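# Move the SOC bottle from fridge to bench

## Task

Find the bottle marked SOC among the four in the refrigerator's bin, lift it out and set it upright on the bench, keeping the remaining three upright inside the refrigerator, then close the refrigerator door. If no bottle carries that marking, take none out, close the door, and press the CALL key on the operator panel until it latches down. A call made in error cannot be reversed.

## Robot and tools

Robot: two six-joint arms, left_arm and right_arm, each with a two-finger gripper and each riding its own carriage on one floor track. left_rail carries left_arm and is always the carriage toward +y. right_rail carries right_arm. These names do not match the image sides.

Scene frame: fixed to the table. The table top is z = 0, +z is up, +x is the direction the arms face, +y is to their left. The track runs along y at x = 0, with y = 0 at its middle. The table edge is at x = 0.17 m. An arm's base sits at x = 0, y = its carriage's position_m, z = 0.04 m. Reported gripper positions are in metres and can be a few centimetres off, more at long reach.

Gripper axes: fingers point along the gripper's +z and close along its y. end_effector_position is the point between the closed pads. Fingertips reach about 33 mm past it at gaps up to 40 mm, and about 9 mm past it when fully open. A block sticks out about 10 cm toward the gripper's +x.

execute_actions takes "actions", a list holding one action (an empty list just returns camera images), and optional "cameras". An action can have:
- "rows": 1 to 15 rows, each applied for one 1/30 s step. Each row is one flat list of 18 numbers in [-1, 1] covering both arms: left_arm's shoulder pan, shoulder lift, elbow, wrist 1, wrist 2, wrist 3, gripper position, force_limit, speed, then the same nine for right_arm. The six joint numbers are offsets, not poses. They count from the Joint targets as they stood when the action began, not from the previous row. Scale: 1.0 = 1.481 rad for pan and lift, 2.222 rad for the other four. Joint ranges are ±6.283 rad, except the elbow at ±3.142. Going more than 0.010 rad past a limit gets the call refused.
- Gripper numbers are commands, not offsets. position: +1 is open (140 mm), about -0.8 is where the pads meet, -1 closes until something blocks the fingers. force_limit runs from -1 (about 14 N) through 0 (40 N) to +1 (58 N). speed runs from -1 (about 30 mm/s) to +1 (250 mm/s). A faster close grips harder. Both force_limit and speed start at +1. To leave a gripper unchanged, repeat its last three numbers; a 0 is a real command.
- "steps": 1 to 450, default 15, and at least one per row. After the last row the arms keep heading for that row's targets.
- "until": rail conditions only, e.g. {"left_rail": {"position_status": ["!=", "moving"]}}, or {"all": {"status": "ended"}}.
- Rail commands: {"left_rail": {"position_m": x}} sets an absolute place on the track (left_rail -0.8 to 1.5 m, right_rail -1.5 to 0.8 m). speed_m_s is 0.01 to 1 and acceleration_factor 0.1 to 1. {"stop": true} brakes the carriage. Keep the carriages at least 0.78 m apart. Let a carriage arrive before placing its gripper at scene coordinates.

move: "target" is one 18-number row or a list of up to 15 rows, laid out as above. Every row's offsets count from the same Joint targets. "speed" is rad/s for the joint with the longest way to go: 0.01 to 3.14, default 0.5. "blend" is in rad and rounds corners between listed targets. "stop_force" is 4 to 120 N; it ends a path when the wrist senses that much push, so pair it with a low speed for touches. "zero" (with stop_force) re-zeros first. "blocking": false returns early; after it, use wait or stop before any rows. The "move:" line says how it ended: done, off_target, moving, held or fault.

wait: "seconds" 0 to 10, with commands held. stop: brakes a running move. zoom_image: "camera" plus "region" [x0, y0, x1, y1] in pixels, at most 504 by 504. Cameras: cam_high, cam_bench_left, cam_bench_mid, cam_bench_right, cam_left_wrist, cam_right_wrist, all 896x504. zero_wrist_force: "arm". finished_scene: ends the scene for good.

Results: Joint positions, Joint velocities and Joint targets come per arm, with the rail in m first and then six joints in rad. object_status: 0 moving, 1 blocked while opening, 2 blocked while closing (a grip), 3 reached the commanded position or pads met (perhaps empty). position_measured counts: 3 open, about 139 = 60 mm, 200 = 20 mm, 230 = pads together. Rail position_status can read moving, done, contact_stop, time_out, stopped, stopped_with_arm, stopped_for_other_arm or stopped_for_other_carriage. position_answer taken or not_taken. Wrist force and torque are in the gripper's own axes. "joint command not followed" means the clearance check cut a command. MOTOR HOT warns of overheating.

Avoid: anything leaving the table, including onto the track or the strip beside it; dropping or releasing a moving part; knocking the other bottles over; hard hits on the fridge or bench. A net force near 150 N, or joint torques at their limits (elbow 138, wrists 49.6 N m), stops the arm for 10 s. Contact between the arms or carriages can fail the scene. Grip with the outer quarter of the pads, since fingers fold nearer the palm. Do not leave arms stretched out or loaded for long. Press CALL only once it is certain that no bottle reads SOC.

Each tool is called after "Call:" as name([rows], argument=value, ...), one row to a line, values as JSON.

## Session

Call:
execute_actions(actions=[])

Scene clock: 0.00 s.
left_arm: end_effector_position=(+0.3563, +1.2645, +0.5790) position_measured=3 object_status=3 end_effector_quat_wxyz=(+0.000, +0.000, +1.000, +0.000) | right_arm: end_effector_position=(+0.3563, -1.2921, +0.5790) position_measured=3 object_status=3 end_effector_quat_wxyz=(+0.000, +0.000, +1.000, +0.000)
Joint positions: left_arm=[1.186 -0.281 -2.157 1.821 -1.235 -1.571 -0.281] | right_arm=[-1.371 -0.281 -2.157 1.821 -1.235 -1.571 -0.281]
Joint velocities: within noise
Joint torques (N m): no reading
Wrist force (N): no reading
Wrist torque (N m): no reading
Wrist force, peak (N): no reading
Joint targets: left_arm=[1.186 -0.281 -2.157 1.821 -1.235 -1.571 -0.281] | right_arm=[-1.371 -0.281 -2.157 1.821 -1.235 -1.571 -0.281]
Tool commands: left_gripper/position=+1.0 left_gripper/force_limit=+1.0 left_gripper/speed=+1.0 right_gripper/position=+1.0 right_gripper/force_limit=+1.0 right_gripper/speed=+1.0
left_rail: position_m=1.186 position_status=done
right_rail: position_m=-1.371 position_status=done

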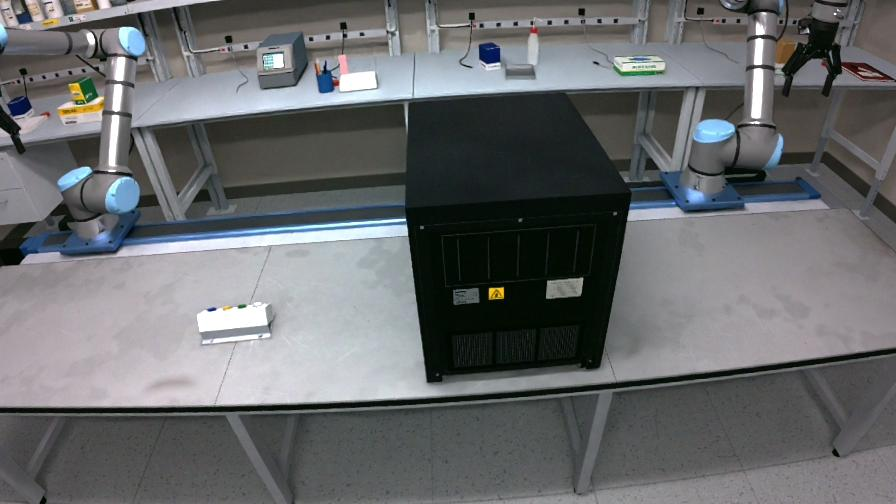

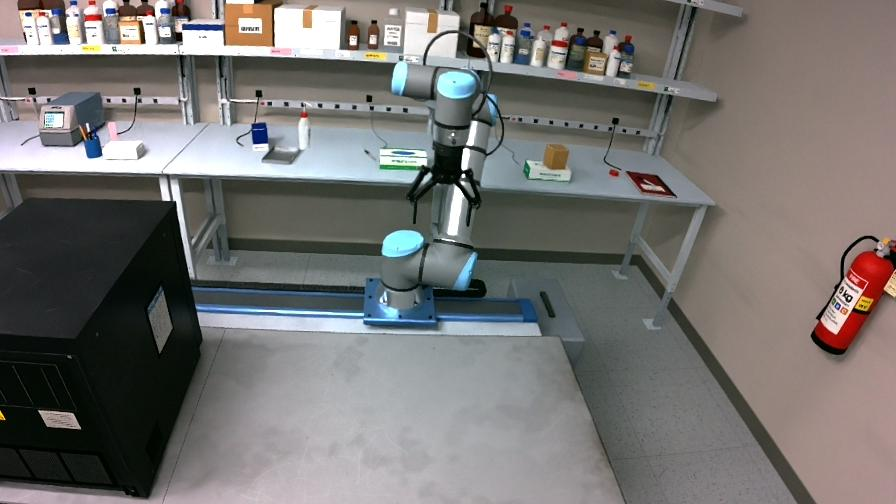

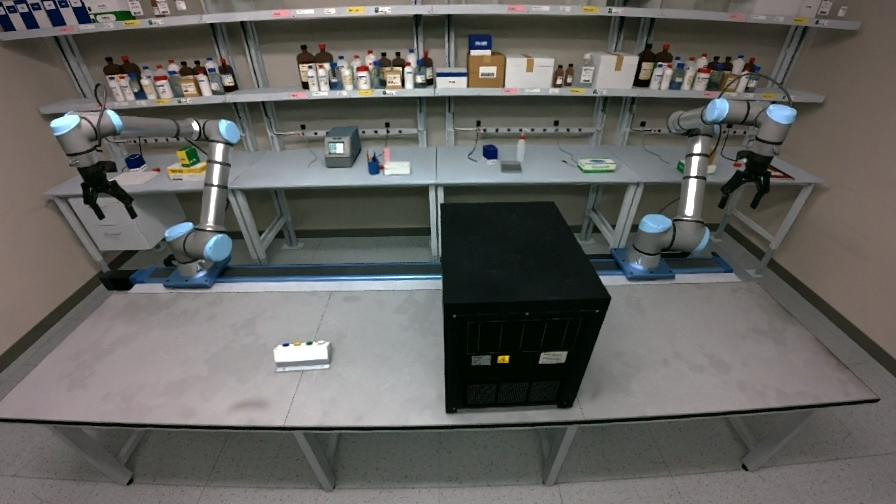

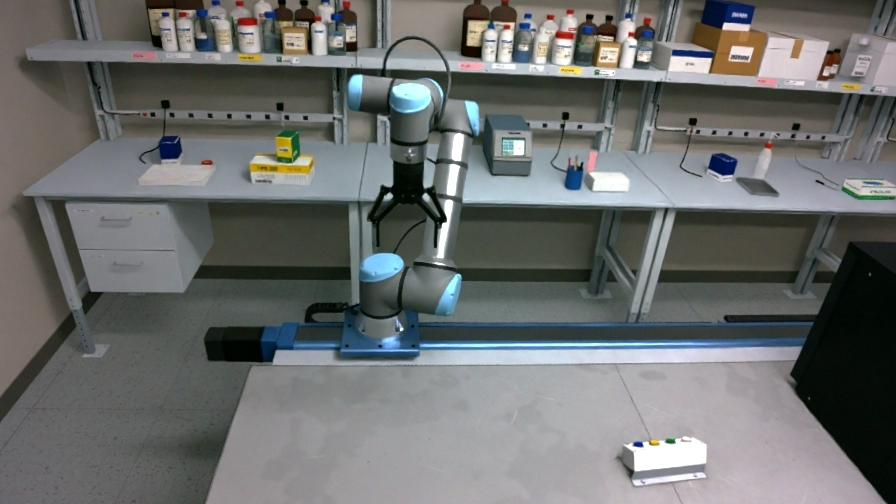

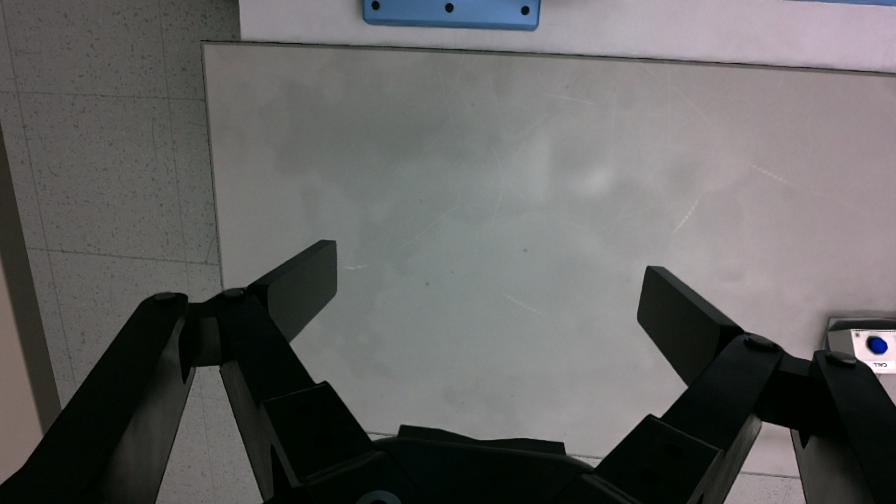

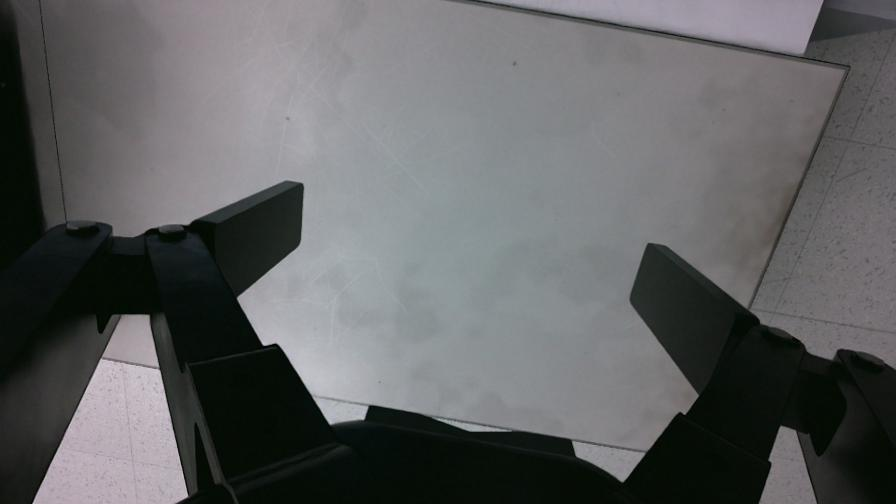

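Call:
zoom_image(camera="cam_high", region=[380, 80, 660, 400])

Call:
zoom_image(camera="cam_bench_right", region=[590, 400, 750, 500])

Call:
zoom_image(camera="cam_bench_left", region=[0, 180, 240, 504])

Scaled by 1.575 from the camera's 896x504 image, which has a finer 1280x720 frame.

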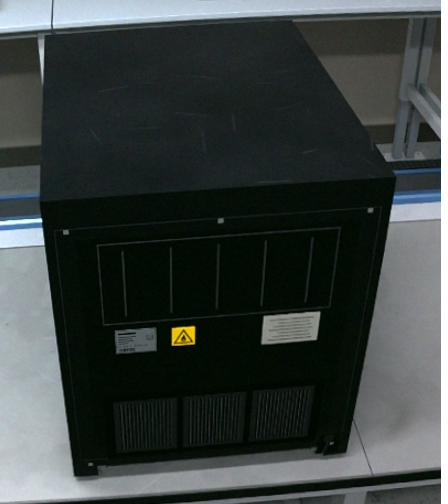

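Scaled by 3.150 from the camera's 896x504 image, which has a finer 1280x720 frame.

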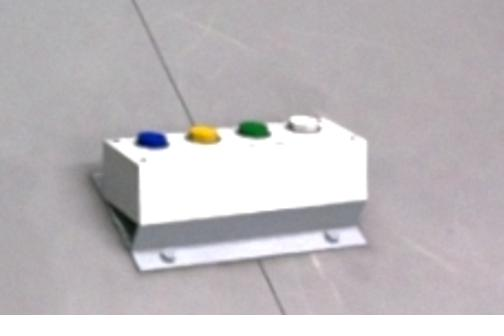

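Scaled by 1.556 from the camera's 896x504 image, which has a finer 1280x720 frame.

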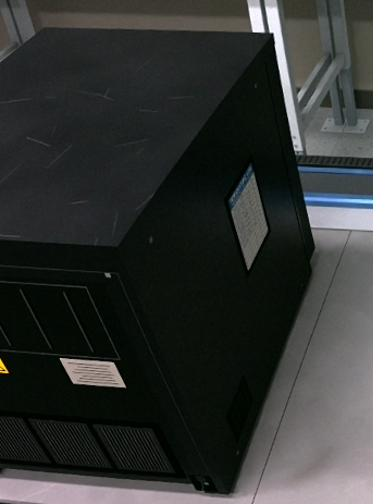

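Call:
execute_actions([
  {"left_rail": {"position_m": 1.5, "speed_m_s": 0.4, "acceleration_factor": 0.5}, "steps": 120, "until": {"left_rail": {"position_status": ["!=", "moving"]}}},
])

Call:
move(target=[-1.161, 0.4497, 0.2606, -1.2673, 0.4523, -1.2876, 1, 1, 1, 0,0,0,0,0,0, 1,1,1], speed=0.8, cameras=["cam_left_wrist", "cam_right_wrist", "cam_bench_left"])

Scene clock: 57.13 s.
left_arm: end_effector_position=(+0.3563, +1.5786, +0.5790) position_measured=3 object_status=3 end_effector_quat_wxyz=(+0.000, +0.000, +1.000, +0.000) | right_arm: end_effector_position=(+0.3563, -1.2921, +0.5790) position_measured=3 object_status=3 end_effector_quat_wxyz=(+0.000, +0.000, +1.000, +0.000)
Joint positions: left_arm=[1.5 -0.281 -2.157 1.821 -1.235 -1.571 -0.28] | right_arm=[-1.371 -0.281 -2.157 1.821 -1.235 -1.571 -0.28]
Joint torques (N m): left_arm=[4.58 -0.18 -46.28 -4.6 0.12 -0.26] | right_arm=[-0.25 1.01 -48.29 -5.18 -0.32 -0.49]
Wrist force (N): left_arm=[0.5 0.2 -0.3] | right_arm=[0.0 0.4 0.0]
Wrist torque (N m): left_arm=[0.04 -0.11 -0.01] | right_arm=[0.08 0.01 0.00]
Wrist force, peak (N): left_arm=[0.5 -1.5 0.0] | right_arm=[0.6 0.2 0.2]
Joint targets: left_arm=[1.500 -0.281 -2.157 1.821 -1.235 -1.571 -0.281] | right_arm=[-1.371 -0.281 -2.157 1.821 -1.235 -1.571 -0.281]
Tool commands: left_gripper/position=+1.0 left_gripper/force_limit=+1.0 left_gripper/speed=+1.0 right_gripper/position=+1.0 right_gripper/force_limit=+1.0 right_gripper/speed=+1.0
left_rail: position_m=1.500 speed_m_s=0.40 position_status=done
right_rail: position_m=-1.371 position_status=done

every number of target must lie in its column's range; nothing of the call was run

Call:
move(target=[-0.4855, 0.15, 0.09, -1.0, 0.4523, -1.0, 1, 1, 1, 0,0,0,0,0,0, 1,1,1], speed=0.8, cameras=[])

Call:
move(target=[-0.6755, 0.2997, 0.1706, -0.2673, 0, -0.2876, 1, 1, 1, 0,0,0,0,0,0, 1,1,1], speed=0.8, cameras=["cam_left_wrist", "cam_right_wrist", "cam_bench_left"])

Scene clock: 63.97 s.
left_arm: end_effector_position=(+0.6598, +1.3272, +0.9022) position_measured=3 object_status=3 end_effector_quat_wxyz=(-0.172, +0.648, -0.141, +0.729) | right_arm: end_effector_position=(+0.3563, -1.2921, +0.5790) position_measured=3 object_status=3 end_effector_quat_wxyz=(+0.000, +0.000, +1.000, +0.000)
Joint positions: left_arm=[1.5 -1 -1.935 2.021 -3.457 -0.566 -2.502] | right_arm=[-1.371 -0.281 -2.157 1.821 -1.235 -1.571 -0.28]
Joint torques (N m): left_arm=[-9.18 0.61 -37.59 -4.4 1.87 -2.89] | right_arm=[-0.82 0.37 -48.11 -5.11 -0.15 -0.52]
Wrist force (N): left_arm=[-1.2 -0.5 0.3] | right_arm=[0.1 0.1 0.1]
Wrist torque (N m): left_arm=[0.02 0.27 -0.08] | right_arm=[0.02 -0.02 0.00]
Wrist force, peak (N): left_arm=[1.6 0.6 -0.1] | right_arm=[0.4 0.2 0.4]
Joint targets: left_arm=[1.500 -1.000 -1.935 2.021 -3.457 -0.566 -2.502] | right_arm=[-1.371 -0.281 -2.157 1.821 -1.235 -1.571 -0.281]
left_rail: position_m=1.500 speed_m_s=0.40 position_status=done
right_rail: position_m=-1.371 position_status=done
move: done
No camera images: "cameras" was empty.

Scene clock: 66.10 s.
left_arm: end_effector_position=(+0.1773, +0.7780, +0.5004) position_measured=3 object_status=3 end_effector_quat_wxyz=(+0.337, +0.621, -0.337, +0.621) | right_arm: end_effector_position=(+0.3563, -1.2921, +0.5790) position_measured=3 object_status=3 end_effector_quat_wxyz=(+0.000, +0.000, +1.000, +0.000)
Joint positions: left_arm=[1.5 -2 -1.491 2.4 -4.051 -0.566 -3.141] | right_arm=[-1.371 -0.281 -2.157 1.821 -1.235 -1.571 -0.28]
Joint torques (N m): left_arm=[-9.85 -23.69 -21.59 -5.15 1.68 -2.92] | right_arm=[0.55 -0.22 -48.14 -5.03 -0.38 -0.63]
Wrist force (N): left_arm=[-1.6 0.1 0.3] | right_arm=[0.1 0.2 0.0]
Wrist torque (N m): left_arm=[0.28 0.40 -0.19] | right_arm=[0.05 -0.02 0.00]
Wrist force, peak (N): left_arm=[-3.6 3.1 -1.2] | right_arm=[0.6 0.1 -0.1]
Joint targets: left_arm=[1.500 -2.000 -1.491 2.400 -4.051 -0.566 -3.141] | right_arm=[-1.371 -0.281 -2.157 1.821 -1.235 -1.571 -0.281]
left_rail: position_m=1.500 speed_m_s=0.40 position_status=done
right_rail: position_m=-1.371 position_status=done
move: done
Images, in order (width x height): cam_bench_left 896x504, cam_left_wrist 896x504, cam_right_wrist 896x504.

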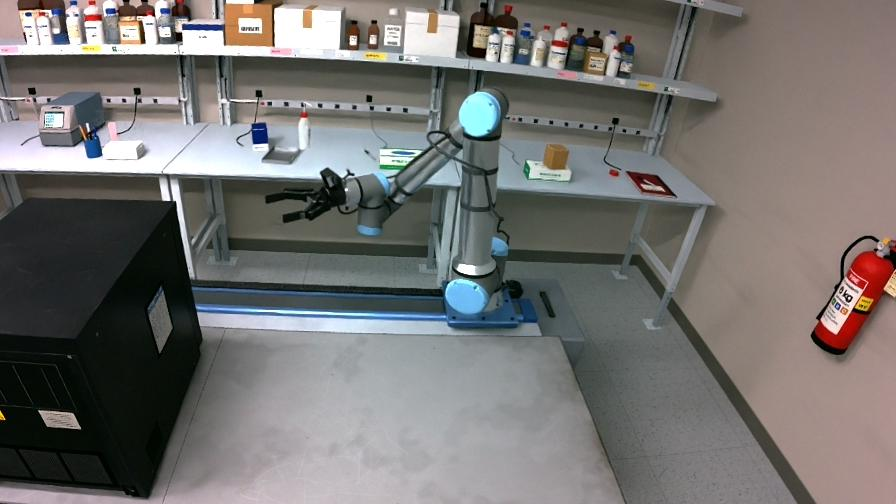

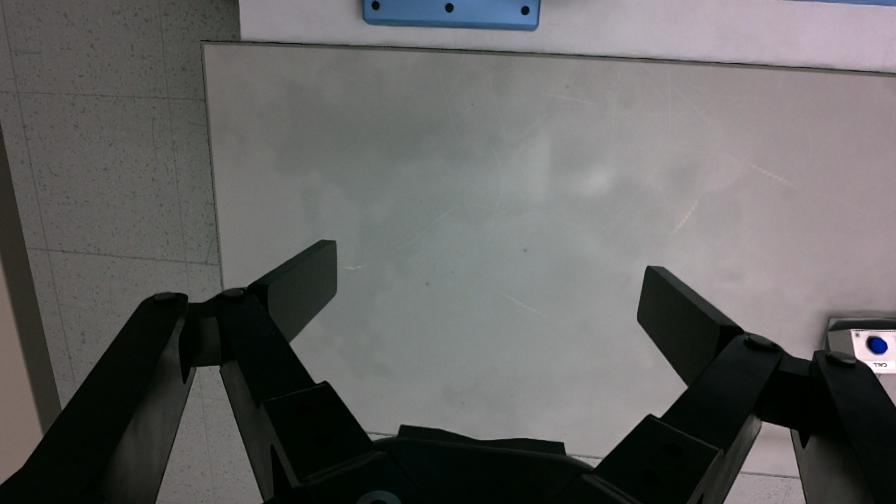

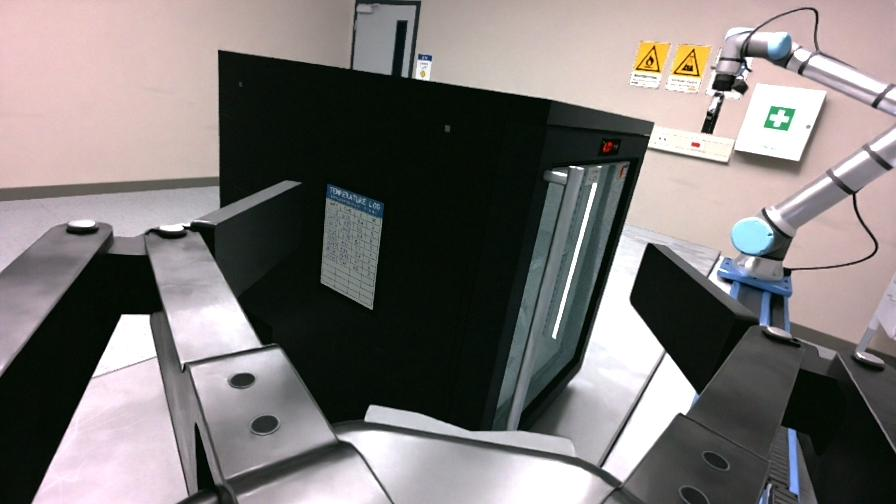

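Call:
zoom_image(camera="cam_right_wrist", region=[430, 90, 670, 440])

Scaled by 1.440 from the camera's 896x504 image, which has a finer 1280x720 frame.

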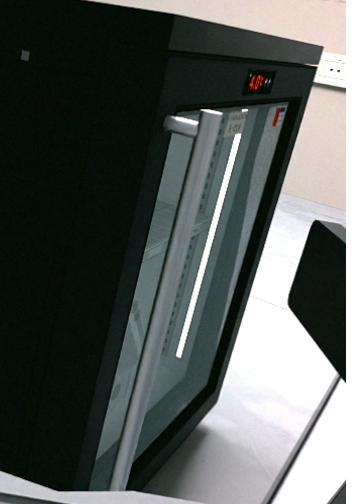

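Call:
move(target=[-0.3038, 0.2766, -0.0574, -0.1269, 0.5873, 0, 1, 1, 1, 0,0,0,0,0,0, 1,1,1], speed=0.8, cameras=[])

Call:
execute_actions([
  {"left_rail": {"position_m": 0.75, "speed_m_s": 0.4, "acceleration_factor": 0.5}, "steps": 150, "until": {"left_rail": {"position_status": ["!=", "moving"]}}},
], cameras=["cam_right_wrist", "cam_high", "cam_bench_mid"])

Scene clock: 94.47 s.
left_arm: end_effector_position=(+0.0631, +0.9993, +0.3504) position_measured=3 object_status=3 end_effector_quat_wxyz=(+0.050, +0.705, -0.050, +0.705) end_effector_velocity=(-0.001, +0.002, +0.000) end_effector_angular_velocity=(-0.001, +0.001, +0.004) | right_arm: end_effector_position=(+0.3563, -1.2921, +0.5790) position_measured=3 object_status=3 end_effector_quat_wxyz=(+0.000, +0.000, +1.000, +0.000)
Joint positions: left_arm=[1.5 -2.45 -1.081 2.272 -4.333 0.739 -3.141] | right_arm=[-1.371 -0.281 -2.157 1.821 -1.235 -1.571 -0.28]
Joint velocities: left_arm=[0 -0.002 0.001 -0.001 0 0.006 0] | right_arm=[within noise]
Joint torques (N m): left_arm=[-10.19 -45.14 -20.34 -1.48 2.78 -3.16] | right_arm=[0.08 -0.38 -48.23 -5.07 -0.39 -0.81]
Wrist force (N): left_arm=[-1.4 0.3 0.2] | right_arm=[0.2 0.2 -0.1]
Wrist torque (N m): left_arm=[0.32 0.34 -0.17] | right_arm=[0.05 -0.05 0.00]
Wrist force, peak (N): left_arm=[-2.3 -0.6 -1.3] | right_arm=[0.5 0.1 0.5]
Joint targets: left_arm=[1.500 -2.450 -1.081 2.272 -4.333 0.739 -3.141] | right_arm=[-1.371 -0.281 -2.157 1.821 -1.235 -1.571 -0.281]
left_rail: position_m=1.500 speed_m_s=0.40 position_status=done
right_rail: position_m=-1.371 position_status=done
move: done
No camera images: "cameras" was empty.

Scene clock: 97.27 s.
left_arm: end_effector_position=(+0.0631, +0.2495, +0.3503) position_measured=3 object_status=3 end_effector_quat_wxyz=(+0.050, +0.705, -0.050, +0.705) | right_arm: end_effector_position=(+0.3563, -1.2921, +0.5790) position_measured=3 object_status=3 end_effector_quat_wxyz=(+0.000, +0.000, +1.000, +0.000)
Joint positions: left_arm=[0.75 -2.45 -1.081 2.272 -4.333 0.739 -3.141] | right_arm=[-1.371 -0.281 -2.157 1.821 -1.235 -1.571 -0.28]
Joint torques (N m): left_arm=[-2.28 -58.37 -9 0.22 1.39 -2.99] | right_arm=[-0.94 -2.27 -47 -5.12 -0.32 -0.82]
Wrist force (N): left_arm=[-1.3 0.7 0.3] | right_arm=[0.2 -0.1 0.4]
Wrist torque (N m): left_arm=[0.40 0.33 -0.17] | right_arm=[-0.01 -0.05 -0.01]
Wrist force, peak (N): left_arm=[-1.6 1.6 0.5] | right_arm=[0.6 0.4 0.2]
Joint targets: left_arm=[0.750 -2.450 -1.081 2.272 -4.333 0.739 -3.141] | right_arm=[-1.371 -0.281 -2.157 1.821 -1.235 -1.571 -0.281]
Tool commands: left_gripper/position=+1.0 left_gripper/force_limit=+1.0 left_gripper/speed=+1.0 right_gripper/position=+1.0 right_gripper/force_limit=+1.0 right_gripper/speed=+1.0
left_rail: position_m=0.750 speed_m_s=0.40 position_status=done
right_rail: position_m=-1.371 position_status=done
Images, in order (width x height): cam_high 896x504, cam_bench_mid 896x504, cam_right_wrist 896x504.

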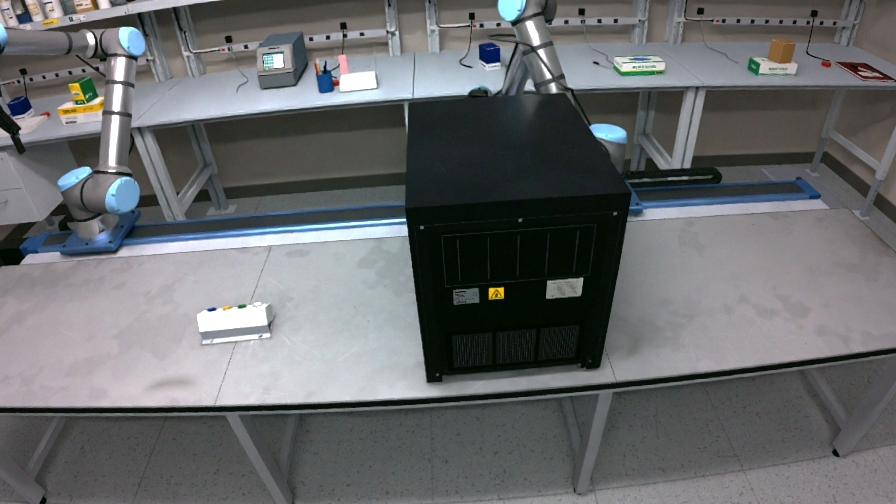

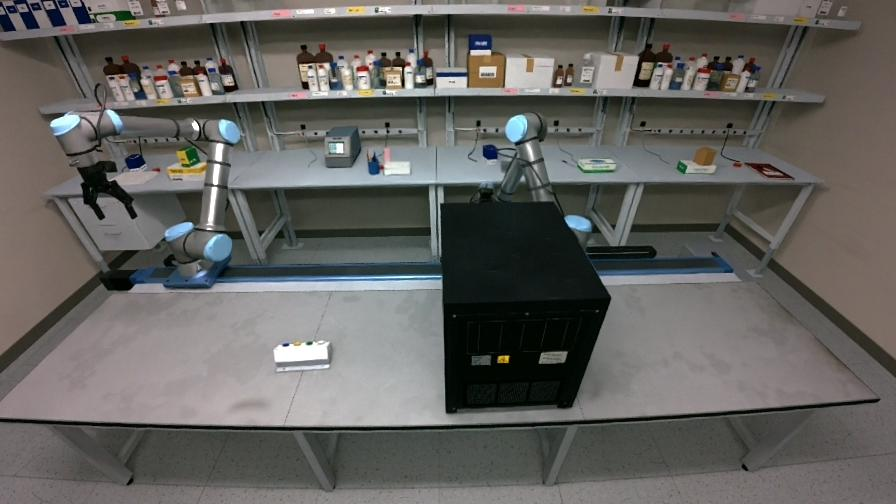

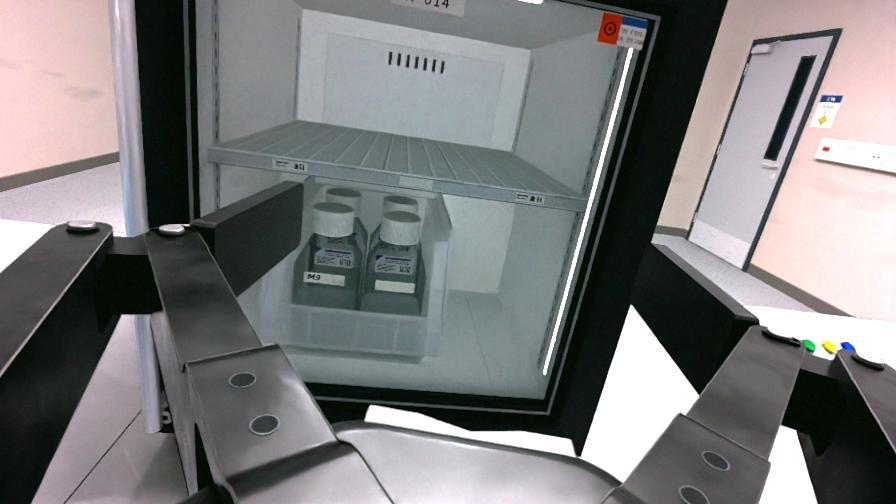

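Call:
zoom_image(camera="cam_right_wrist", region=[260, 170, 460, 370])

Scaled by 2.520 from the camera's 896x504 image, which has a finer 1280x720 frame.

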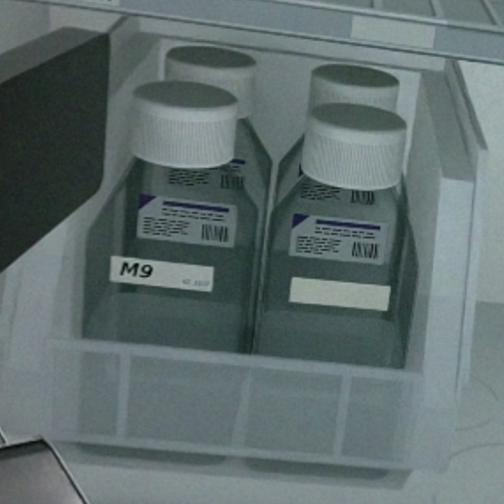

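Call:
execute_actions([
  {"left_rail": {"position_m": 0.9, "speed_m_s": 0.3, "acceleration_factor": 0.5}, "steps": 150, "until": {"left_rail": {"position_status": ["!=", "moving"]}}},
], cameras=["cam_right_wrist"])

Scene clock: 112.17 s.
left_arm: end_effector_position=(+0.0631, +0.3994, +0.3503) position_measured=3 object_status=3 end_effector_quat_wxyz=(+0.050, +0.705, -0.050, +0.705) | right_arm: end_effector_position=(+0.3563, -1.2921, +0.5790) position_measured=3 object_status=3 end_effector_quat_wxyz=(+0.000, +0.000, +1.000, +0.000)
Joint positions: left_arm=[0.9 -2.45 -1.081 2.272 -4.333 0.739 -3.141] | right_arm=[-1.371 -0.281 -2.157 1.821 -1.235 -1.571 -0.28]
Joint torques (N m): left_arm=[7.34 -77.76 -10.38 4.95 -2.11 -2.99] | right_arm=[0.02 -3.55 -46.39 -5.2 -0.76 -0.6]
Wrist force (N): left_arm=[-1.4 0.3 0.0] | right_arm=[0.5 0.2 0.0]
Wrist torque (N m): left_arm=[0.32 0.34 -0.18] | right_arm=[0.04 -0.11 0.00]
Wrist force, peak (N): left_arm=[-1.5 2.3 0.2] | right_arm=[0.5 0.2 0.5]
Joint targets: left_arm=[0.900 -2.450 -1.081 2.272 -4.333 0.739 -3.141] | right_arm=[-1.371 -0.281 -2.157 1.821 -1.235 -1.571 -0.281]
Tool commands: left_gripper/position=+1.0 left_gripper/force_limit=+1.0 left_gripper/speed=+1.0 right_gripper/position=+1.0 right_gripper/force_limit=+1.0 right_gripper/speed=+1.0
left_rail: position_m=0.900 speed_m_s=0.30 position_status=done
right_rail: position_m=-1.371 position_status=done
Images, in order (width x height): cam_right_wrist 896x504.

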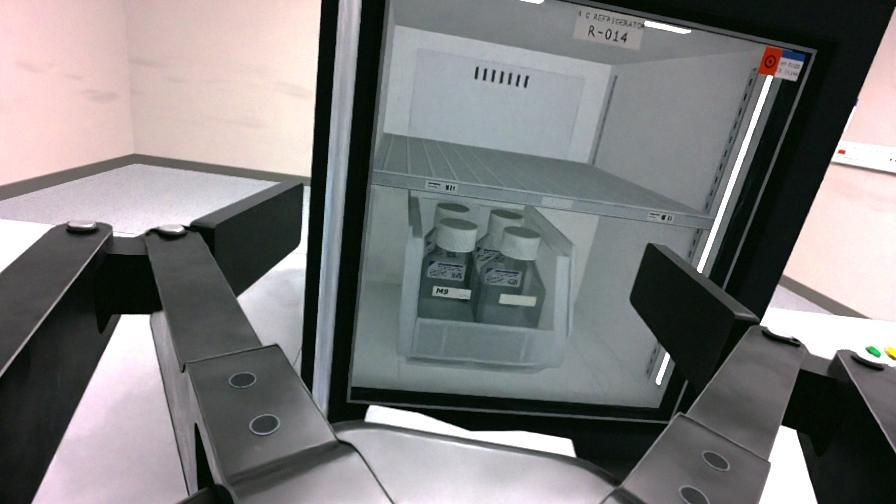

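Call:
zoom_image(camera="cam_right_wrist", region=[290, 0, 430, 200])

Call:
zoom_image(camera="cam_right_wrist", region=[380, 160, 600, 390])

Call:
zoom_image(camera="cam_right_wrist", region=[290, 280, 450, 460])

Scaled by 2.520 from the camera's 896x504 image, which has a finer 1280x720 frame.

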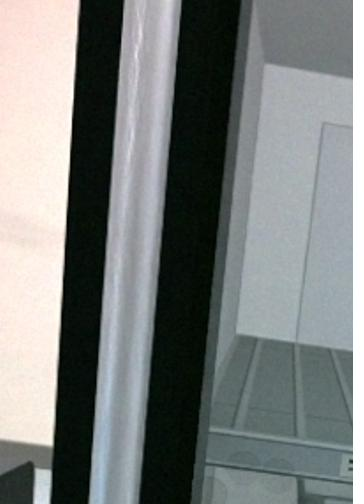

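Scaled by 2.191 from the camera's 896x504 image, which has a finer 1280x720 frame.

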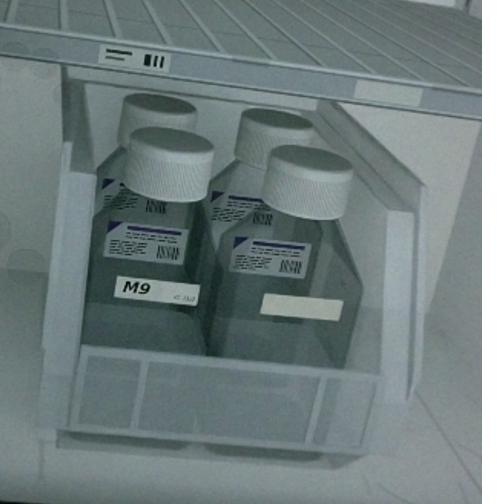

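Scaled by 2.800 from the camera's 896x504 image, which has a finer 1280x720 frame.

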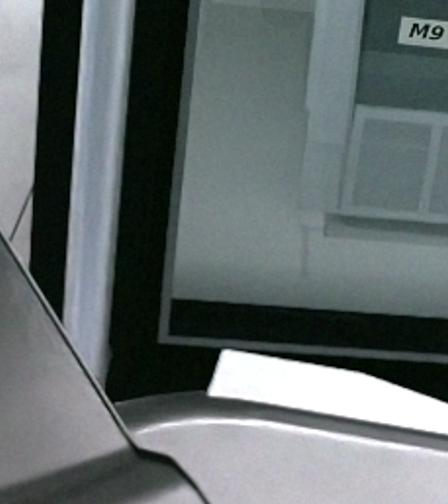

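Call:
execute_actions([
  {"left_rail": {"position_m": 0.95, "speed_m_s": 0.3, "acceleration_factor": 0.5}, "steps": 150, "until": {"left_rail": {"position_status": ["!=", "moving"]}}},
])

Call:
move(target=[0.0734, 0.0664, 0.0023, -0.0464, 0.0142, 0, 1, 1, 1, 0,0,0,0,0,0, 1,1,1], speed=0.4, cameras=["cam_right_wrist"])

Scene clock: 152.20 s.
left_arm: end_effector_position=(+0.0631, +0.4494, +0.3503) position_measured=3 object_status=3 end_effector_quat_wxyz=(+0.049, +0.705, -0.050, +0.705) | right_arm: end_effector_position=(+0.3563, -1.2921, +0.5790) position_measured=3 object_status=3 end_effector_quat_wxyz=(+0.000, +0.000, +1.000, +0.000)
Joint positions: left_arm=[0.95 -2.45 -1.081 2.272 -4.333 0.739 -3.141] | right_arm=[-1.371 -0.281 -2.157 1.821 -1.235 -1.571 -0.28]
Joint torques (N m): left_arm=[9.51 -50.34 -17.46 4.85 -1.9 -2.95] | right_arm=[-0.83 -3.4 -47.11 -5.24 -0.91 -0.95]
Wrist force (N): left_arm=[-1.3 0.5 0.3] | right_arm=[0.2 0.1 -0.1]
Wrist torque (N m): left_arm=[0.36 0.31 -0.17] | right_arm=[0.02 -0.04 0.00]
Wrist force, peak (N): left_arm=[-1.3 1.5 0.2] | right_arm=[0.5 0.2 0.2]
Joint targets: left_arm=[0.950 -2.450 -1.081 2.272 -4.333 0.739 -3.141] | right_arm=[-1.371 -0.281 -2.157 1.821 -1.235 -1.571 -0.281]
Tool commands: left_gripper/position=+1.0 left_gripper/force_limit=+1.0 left_gripper/speed=+1.0 right_gripper/position=+1.0 right_gripper/force_limit=+1.0 right_gripper/speed=+1.0
left_rail: position_m=0.950 speed_m_s=0.30 position_status=done
right_rail: position_m=-1.371 position_status=done

Scene clock: 153.27 s.
left_arm: end_effector_position=(+0.1199, +0.4729, +0.3007) position_measured=3 object_status=3 end_effector_quat_wxyz=(+0.000, +0.707, +0.000, +0.707) | right_arm: end_effector_position=(+0.3563, -1.2921, +0.5790) position_measured=3 object_status=3 end_effector_quat_wxyz=(+0.000, +0.000, +1.000, +0.000)
Joint positions: left_arm=[0.95 -2.342 -0.983 2.278 -4.436 0.771 -3.141] | right_arm=[-1.371 -0.281 -2.157 1.821 -1.235 -1.571 -0.28]
Joint torques (N m): left_arm=[11.52 -47.15 -1.22 -1.64 2.61 -3.05] | right_arm=[0.45 -2.98 -47.32 -5.13 -0.83 -0.63]
Wrist force (N): left_arm=[-1.4 -0.1 0.1] | right_arm=[0.2 0.1 -0.1]
Wrist torque (N m): left_arm=[0.24 0.34 -0.18] | right_arm=[0.03 -0.05 0.00]
Wrist force, peak (N): left_arm=[-2.4 0.0 1.3] | right_arm=[0.6 -0.3 -0.1]
Joint targets: left_arm=[0.950 -2.342 -0.983 2.278 -4.436 0.771 -3.141] | right_arm=[-1.371 -0.281 -2.157 1.821 -1.235 -1.571 -0.281]
left_rail: position_m=0.950 speed_m_s=0.30 position_status=done
right_rail: position_m=-1.371 position_status=done
move: done
Images, in order (width x height): cam_right_wrist 896x504.

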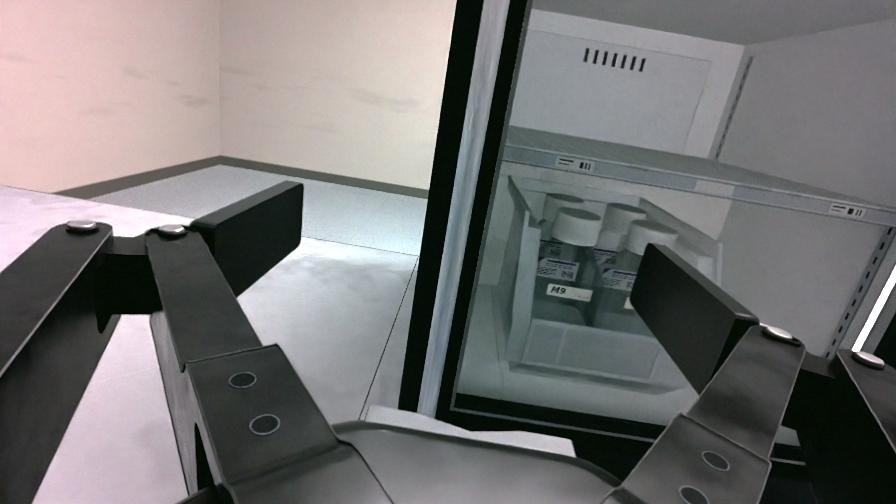

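Call:
move(target=[0.1276, -0.0143, 0.0322, -0.0229, -0.0850, 0, 1, 1, 1, 0,0,0,0,0,0, 1,1,1], speed=0.08, stop_force=15, cameras=["cam_right_wrist"])

Scene clock: 160.83 s.
left_arm: end_effector_position=(+0.2350, +0.4726, +0.3003) position_measured=3 object_status=3 end_effector_quat_wxyz=(+0.000, +0.707, +0.000, +0.707) | right_arm: end_effector_position=(+0.3563, -1.2921, +0.5790) position_measured=3 object_status=3 end_effector_quat_wxyz=(+0.000, +0.000, +1.000, +0.000)
Joint positions: left_arm=[0.95 -2.153 -1.004 2.349 -4.487 0.582 -3.141] | right_arm=[-1.371 -0.281 -2.157 1.821 -1.235 -1.571 -0.28]
Joint torques (N m): left_arm=[12.47 -82.36 -0.73 -1.86 -2.9 -2.86] | right_arm=[-0.9 -5.74 -46.46 -5.08 -0.88 -0.98]
Wrist force (N): left_arm=[-1.2 0.3 0.2] | right_arm=[-0.1 0.0 0.2]
Wrist torque (N m): left_arm=[0.33 0.32 -0.18] | right_arm=[0.01 0.02 0.00]
Wrist force, peak (N): left_arm=[-1.7 0.5 0.0] | right_arm=[0.6 0.2 0.0]
Joint targets: left_arm=[0.950 -2.153 -1.004 2.349 -4.487 0.582 -3.141] | right_arm=[-1.371 -0.281 -2.157 1.821 -1.235 -1.571 -0.281]
left_rail: position_m=0.950 speed_m_s=0.30 position_status=done
right_rail: position_m=-1.371 position_status=done
move: done
Images, in order (width x height): cam_right_wrist 896x504.

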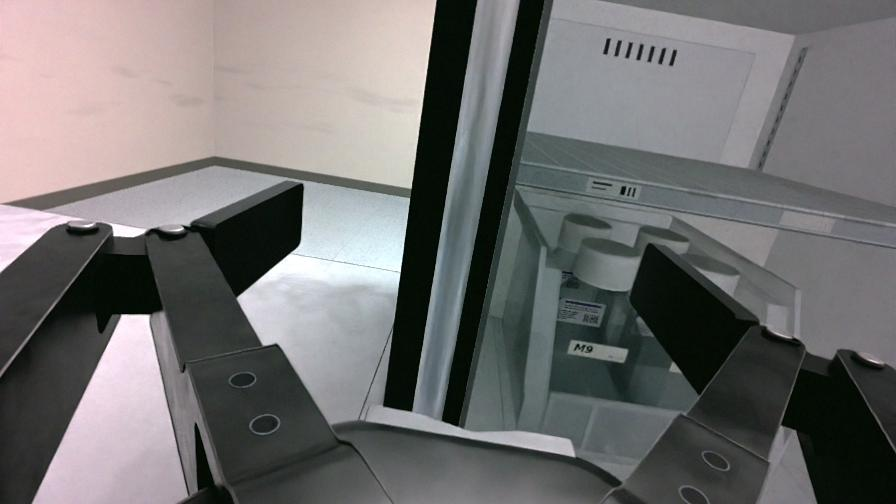

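Call:
zoom_image(camera="cam_right_wrist", region=[380, 150, 560, 300])

Scaled by 2.800 from the camera's 896x504 image, which has a finer 1280x720 frame.

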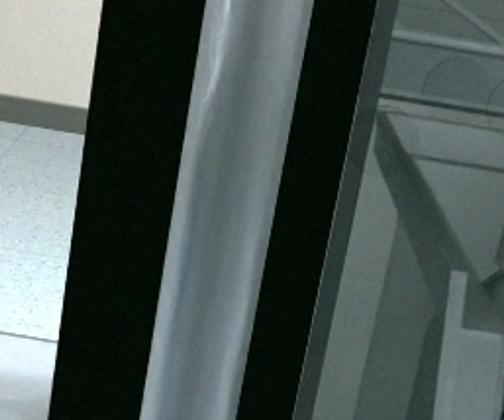

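Call:
move(target=[0.0271, -0.0005, 0.0029, -0.0026, -0.0180, 0, 1, 1, 1, 0,0,0,0,0,0, 1,1,1], speed=0.05, stop_force=15)

Call:
execute_actions([
  {"rows": [[0,0,0,0,0,0,-1,0,-0.8,0,0,0,0,0,0,1,1,1]], "steps": 120},
], cameras=["cam_right_wrist"])

Scene clock: 168.33 s.
left_arm: end_effector_position=(+0.2561, +0.4718, +0.2998) position_measured=3 object_status=3 end_effector_quat_wxyz=(+0.000, +0.707, +0.000, +0.707) | right_arm: end_effector_position=(+0.3563, -1.2921, +0.5790) position_measured=3 object_status=3 end_effector_quat_wxyz=(+0.000, +0.000, +1.000, +0.000)
Joint positions: left_arm=[0.95 -2.112 -1.004 2.356 -4.493 0.542 -3.141] | right_arm=[-1.371 -0.281 -2.157 1.821 -1.235 -1.571 -0.28]
Joint torques (N m): left_arm=[12.61 -81.92 -0.83 -1.93 -2.99 -3.05] | right_arm=[-1.15 -5.54 -46.51 -5.1 -1.28 -0.84]
Wrist force (N): left_arm=[-1.5 0.3 0.4] | right_arm=[0.1 -0.1 0.0]
Wrist torque (N m): left_arm=[0.31 0.36 -0.18] | right_arm=[-0.02 -0.04 -0.01]
Wrist force, peak (N): left_arm=[-2.0 0.2 0.0] | right_arm=[0.5 0.2 -0.3]
Joint targets: left_arm=[0.950 -2.112 -1.004 2.356 -4.493 0.542 -3.141] | right_arm=[-1.371 -0.281 -2.157 1.821 -1.235 -1.571 -0.281]
left_rail: position_m=0.950 speed_m_s=0.30 position_status=done
right_rail: position_m=-1.371 position_status=done
move: done

Scene clock: 172.53 s.
left_arm: end_effector_position=(+0.2561, +0.4719, +0.2998) position_measured=144 object_status=2 end_effector_quat_wxyz=(+0.000, +0.707, +0.000, +0.707) | right_arm: end_effector_position=(+0.3563, -1.2921, +0.5790) position_measured=3 object_status=3 end_effector_quat_wxyz=(+0.000, +0.000, +1.000, +0.000)
Joint positions: left_arm=[0.95 -2.112 -1.005 2.356 -4.493 0.542 -3.141] | right_arm=[-1.371 -0.281 -2.157 1.821 -1.235 -1.571 -0.28]
Joint torques (N m): left_arm=[2.26 -53.26 -30.99 7.42 -35.89 -3.37] | right_arm=[-0.51 -6.46 -45.7 -4.98 -1.13 -1.05]
Wrist force (N): left_arm=[8.4 -81.0 -51.0] | right_arm=[0.0 0.3 0.1]
Wrist torque (N m): left_arm=[4.79 0.58 -0.01] | right_arm=[0.06 -0.01 0.00]
Wrist force, peak (N): left_arm=[8.1 -81.3 -51.3] | right_arm=[0.3 0.3 0.4]
Joint targets: left_arm=[0.950 -2.112 -1.004 2.356 -4.493 0.542 -3.141] | right_arm=[-1.371 -0.281 -2.157 1.821 -1.235 -1.571 -0.281]
left_rail: position_m=0.950 speed_m_s=0.30 position_status=done
right_rail: position_m=-1.371 position_status=done
Images, in order (width x height): cam_right_wrist 896x504.

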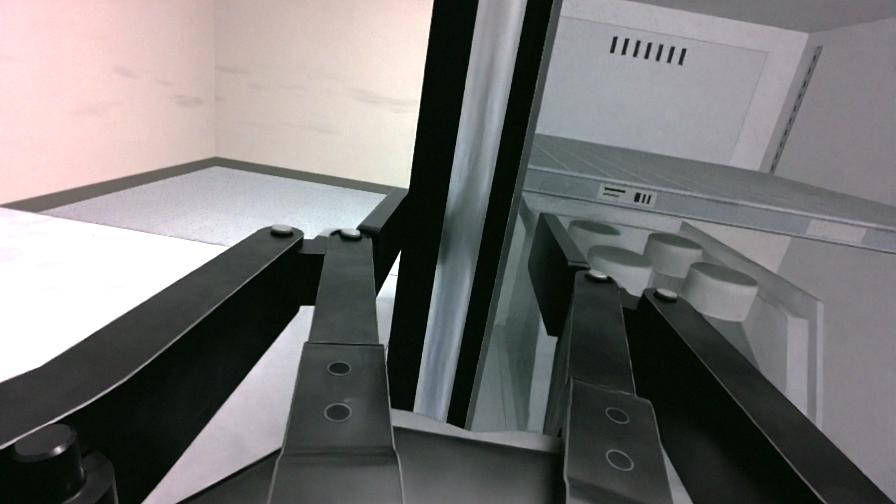

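Call:
execute_actions([
  {"rows": [[0,0,0,0,0,0,1,0,-0.5,0,0,0,0,0,0,1,1,1]], "steps": 60},
], cameras=["cam_right_wrist"])

Scene clock: 177.27 s.
left_arm: end_effector_position=(+0.2561, +0.4718, +0.2998) position_measured=3 object_status=3 end_effector_quat_wxyz=(+0.000, +0.707, +0.000, +0.707) | right_arm: end_effector_position=(+0.3563, -1.2921, +0.5790) position_measured=3 object_status=3 end_effector_quat_wxyz=(+0.000, +0.000, +1.000, +0.000)
Joint positions: left_arm=[0.95 -2.112 -1.004 2.356 -4.493 0.542 -3.141] | right_arm=[-1.371 -0.281 -2.157 1.821 -1.235 -1.571 -0.28]
Joint torques (N m): left_arm=[-1.44 -79.64 -0.3 -1.9 2.56 -3.11] | right_arm=[0.06 -6.67 -46.23 -4.71 -1.06 -1.05]
Wrist force (N): left_arm=[3.0 2.4 -0.2] | right_arm=[0.3 0.0 0.1]
Wrist torque (N m): left_arm=[0.78 -0.65 -0.18] | right_arm=[-0.01 -0.06 0.00]
Wrist force, peak (N): left_arm=[8.7 -81.4 -51.2] | right_arm=[0.6 -0.1 0.2]
Joint targets: left_arm=[0.950 -2.112 -1.004 2.356 -4.493 0.542 -3.141] | right_arm=[-1.371 -0.281 -2.157 1.821 -1.235 -1.571 -0.281]
left_rail: position_m=0.950 speed_m_s=0.30 position_status=done
right_rail: position_m=-1.371 position_status=done
Images, in order (width x height): cam_right_wrist 896x504.

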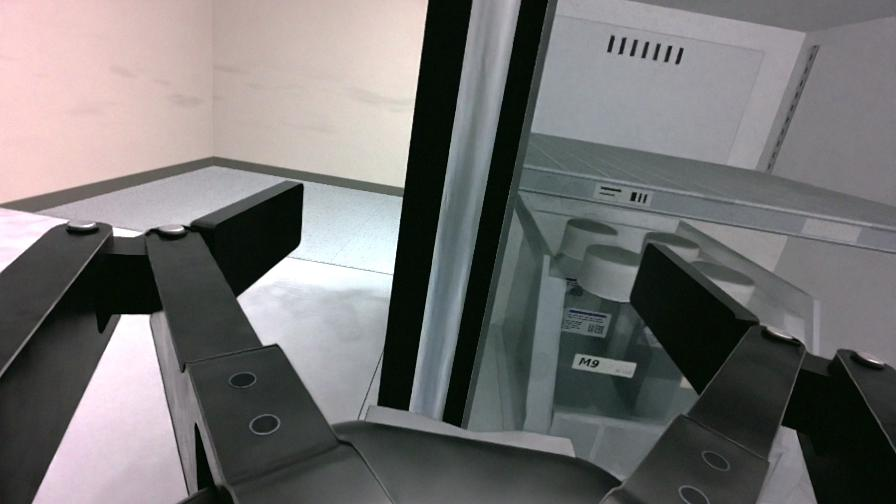

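Call:
move(target=[-0.0168, 0.0003, -0.0018, 0.0016, 0.0112, 0, 1, 0, -0.5, 0,0,0,0,0,0, 1,1,1], speed=0.05)

Call:
execute_actions([
  {"rows": [[0,0,0,0,0,0,-1,-1,-1,0,0,0,0,0,0,1,1,1]], "steps": 180},
], cameras=["cam_right_wrist"])

Scene clock: 182.20 s.
left_arm: end_effector_position=(+0.2433, +0.4722, +0.3001) position_measured=3 object_status=3 end_effector_quat_wxyz=(+0.000, +0.707, +0.000, +0.707) | right_arm: end_effector_position=(+0.3563, -1.2921, +0.5790) position_measured=3 object_status=3 end_effector_quat_wxyz=(+0.000, +0.000, +1.000, +0.000)
Joint positions: left_arm=[0.95 -2.137 -1.004 2.352 -4.489 0.566 -3.141] | right_arm=[-1.371 -0.281 -2.157 1.821 -1.235 -1.571 -0.28]
Joint torques (N m): left_arm=[-7.89 -44.67 -14.14 4.98 2.92 -3.1] | right_arm=[-1.28 -8.47 -45.37 -5.16 -1.11 -1.17]
Wrist force (N): left_arm=[3.2 2.3 0.3] | right_arm=[0.2 -0.1 0.0]
Wrist torque (N m): left_arm=[0.76 -0.68 -0.18] | right_arm=[-0.02 -0.06 -0.01]
Wrist force, peak (N): left_arm=[3.7 2.5 0.3] | right_arm=[0.6 0.2 0.1]
Joint targets: left_arm=[0.950 -2.137 -1.004 2.352 -4.489 0.567 -3.141] | right_arm=[-1.371 -0.281 -2.157 1.821 -1.235 -1.571 -0.281]
left_rail: position_m=0.950 speed_m_s=0.30 position_status=done
right_rail: position_m=-1.371 position_status=done
move: done

Scene clock: 188.40 s.
left_arm: end_effector_position=(+0.2430, +0.4722, +0.3001) position_measured=194 object_status=2 end_effector_quat_wxyz=(+0.000, +0.707, +0.000, +0.707) | right_arm: end_effector_position=(+0.3563, -1.2921, +0.5790) position_measured=3 object_status=3 end_effector_quat_wxyz=(+0.000, +0.000, +1.000, +0.000)
Joint positions: left_arm=[0.95 -2.137 -1.004 2.352 -4.489 0.567 -3.141] | right_arm=[-1.371 -0.281 -2.157 1.821 -1.235 -1.571 -0.28]
Joint torques (N m): left_arm=[-10.67 -43.18 -13.38 4.79 -12.08 -3.01] | right_arm=[1.09 -7.88 -45.42 -5.22 -1.16 -1.14]
Wrist force (N): left_arm=[5.2 -23.2 1.9] | right_arm=[0.2 0.2 0.0]
Wrist torque (N m): left_arm=[1.10 -0.74 -0.22] | right_arm=[0.04 -0.03 -0.01]
Wrist force, peak (N): left_arm=[5.3 -23.4 2.6] | right_arm=[0.4 0.5 -0.2]
Joint targets: left_arm=[0.950 -2.137 -1.004 2.352 -4.489 0.567 -3.141] | right_arm=[-1.371 -0.281 -2.157 1.821 -1.235 -1.571 -0.281]
left_rail: position_m=0.950 speed_m_s=0.30 position_status=done
right_rail: position_m=-1.371 position_status=done
Images, in order (width x height): cam_right_wrist 896x504.

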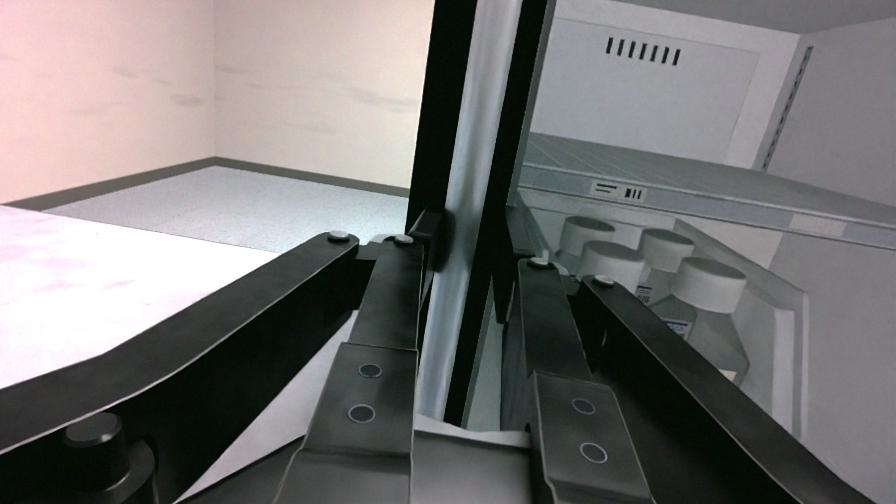

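Call:
execute_actions([
  {"left_rail": {"position_m": 0.954, "speed_m_s": 0.05, "acceleration_factor": 0.3}, "steps": 60, "until": {"left_rail": {"position_status": ["!=", "moving"]}}},
])

Call:
execute_actions([
  {"rows": [[0,0,0,0,0,0,-0.98,0,-1,0,0,0,0,0,0,1,1,1]], "steps": 90},
], cameras=["cam_right_wrist"])

Scene clock: 191.90 s.
left_arm: end_effector_position=(+0.2430, +0.4762, +0.3001) position_measured=195 object_status=2 end_effector_quat_wxyz=(+0.000, +0.707, +0.000, +0.707) | right_arm: end_effector_position=(+0.3563, -1.2921, +0.5790) position_measured=3 object_status=3 end_effector_quat_wxyz=(+0.000, +0.000, +1.000, +0.000)
Joint positions: left_arm=[0.954 -2.137 -1.004 2.351 -4.489 0.567 -3.141] | right_arm=[-1.371 -0.281 -2.157 1.821 -1.235 -1.571 -0.28]
Joint torques (N m): left_arm=[-7.74 -46.01 -10.73 3.78 3.21 -2.99] | right_arm=[0.14 -7.69 -45.19 -5.12 -1.4 -1.06]
Wrist force (N): left_arm=[2.5 1.5 -0.2] | right_arm=[0.3 0.0 0.2]
Wrist torque (N m): left_arm=[0.59 -0.59 -0.17] | right_arm=[0.01 -0.06 0.00]
Wrist force, peak (N): left_arm=[5.4 -23.6 2.1] | right_arm=[0.5 -0.1 0.2]
Joint targets: left_arm=[0.954 -2.137 -1.004 2.352 -4.489 0.567 -3.141] | right_arm=[-1.371 -0.281 -2.157 1.821 -1.235 -1.571 -0.281]
Tool commands: left_gripper/position=-1.0 left_gripper/force_limit=-1.0 left_gripper/speed=-1.0 right_gripper/position=+1.0 right_gripper/force_limit=+1.0 right_gripper/speed=+1.0
left_rail: position_m=0.954 speed_m_s=0.05 position_status=done
right_rail: position_m=-1.371 position_status=done

Scene clock: 195.10 s.
left_arm: end_effector_position=(+0.2430, +0.4762, +0.3001) position_measured=226 object_status=2 end_effector_quat_wxyz=(+0.000, +0.707, +0.000, +0.707) | right_arm: end_effector_position=(+0.3563, -1.2921, +0.5790) position_measured=3 object_status=3 end_effector_quat_wxyz=(+0.000, +0.000, +1.000, +0.000)
Joint positions: left_arm=[0.954 -2.137 -1.004 2.352 -4.489 0.567 -3.141] | right_arm=[-1.371 -0.281 -2.157 1.821 -1.235 -1.571 -0.28]
Joint torques (N m): left_arm=[1.11 -50.69 -19.85 -0.1 -0.78 -2.77] | right_arm=[-0.33 -8.88 -45.6 -4.98 -1.37 -1]
Wrist force (N): left_arm=[5.7 -8.2 13.3] | right_arm=[0.4 0.0 0.1]
Wrist torque (N m): left_arm=[0.74 -0.60 -0.24] | right_arm=[-0.01 -0.08 0.00]
Wrist force, peak (N): left_arm=[5.9 -33.6 0.0] | right_arm=[0.5 0.1 0.0]
Joint targets: left_arm=[0.954 -2.137 -1.004 2.352 -4.489 0.567 -3.141] | right_arm=[-1.371 -0.281 -2.157 1.821 -1.235 -1.571 -0.281]
left_rail: position_m=0.954 speed_m_s=0.05 position_status=done
right_rail: position_m=-1.371 position_status=done
Images, in order (width x height): cam_right_wrist 896x504.

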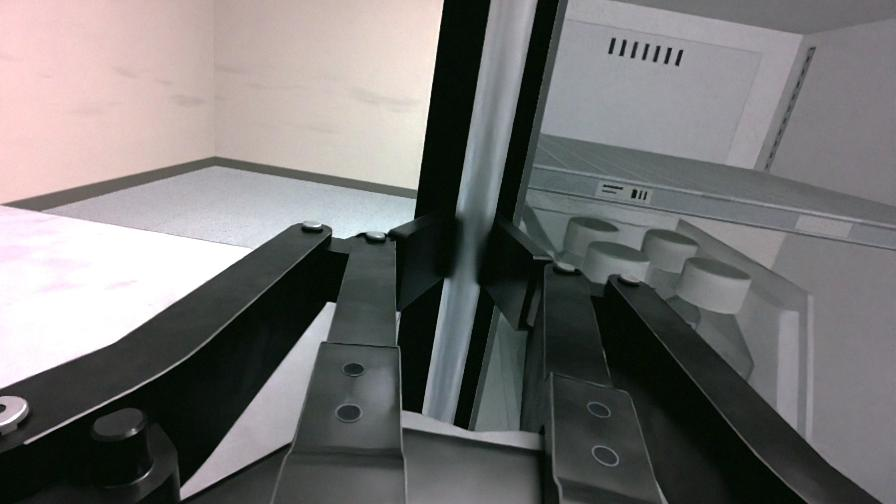

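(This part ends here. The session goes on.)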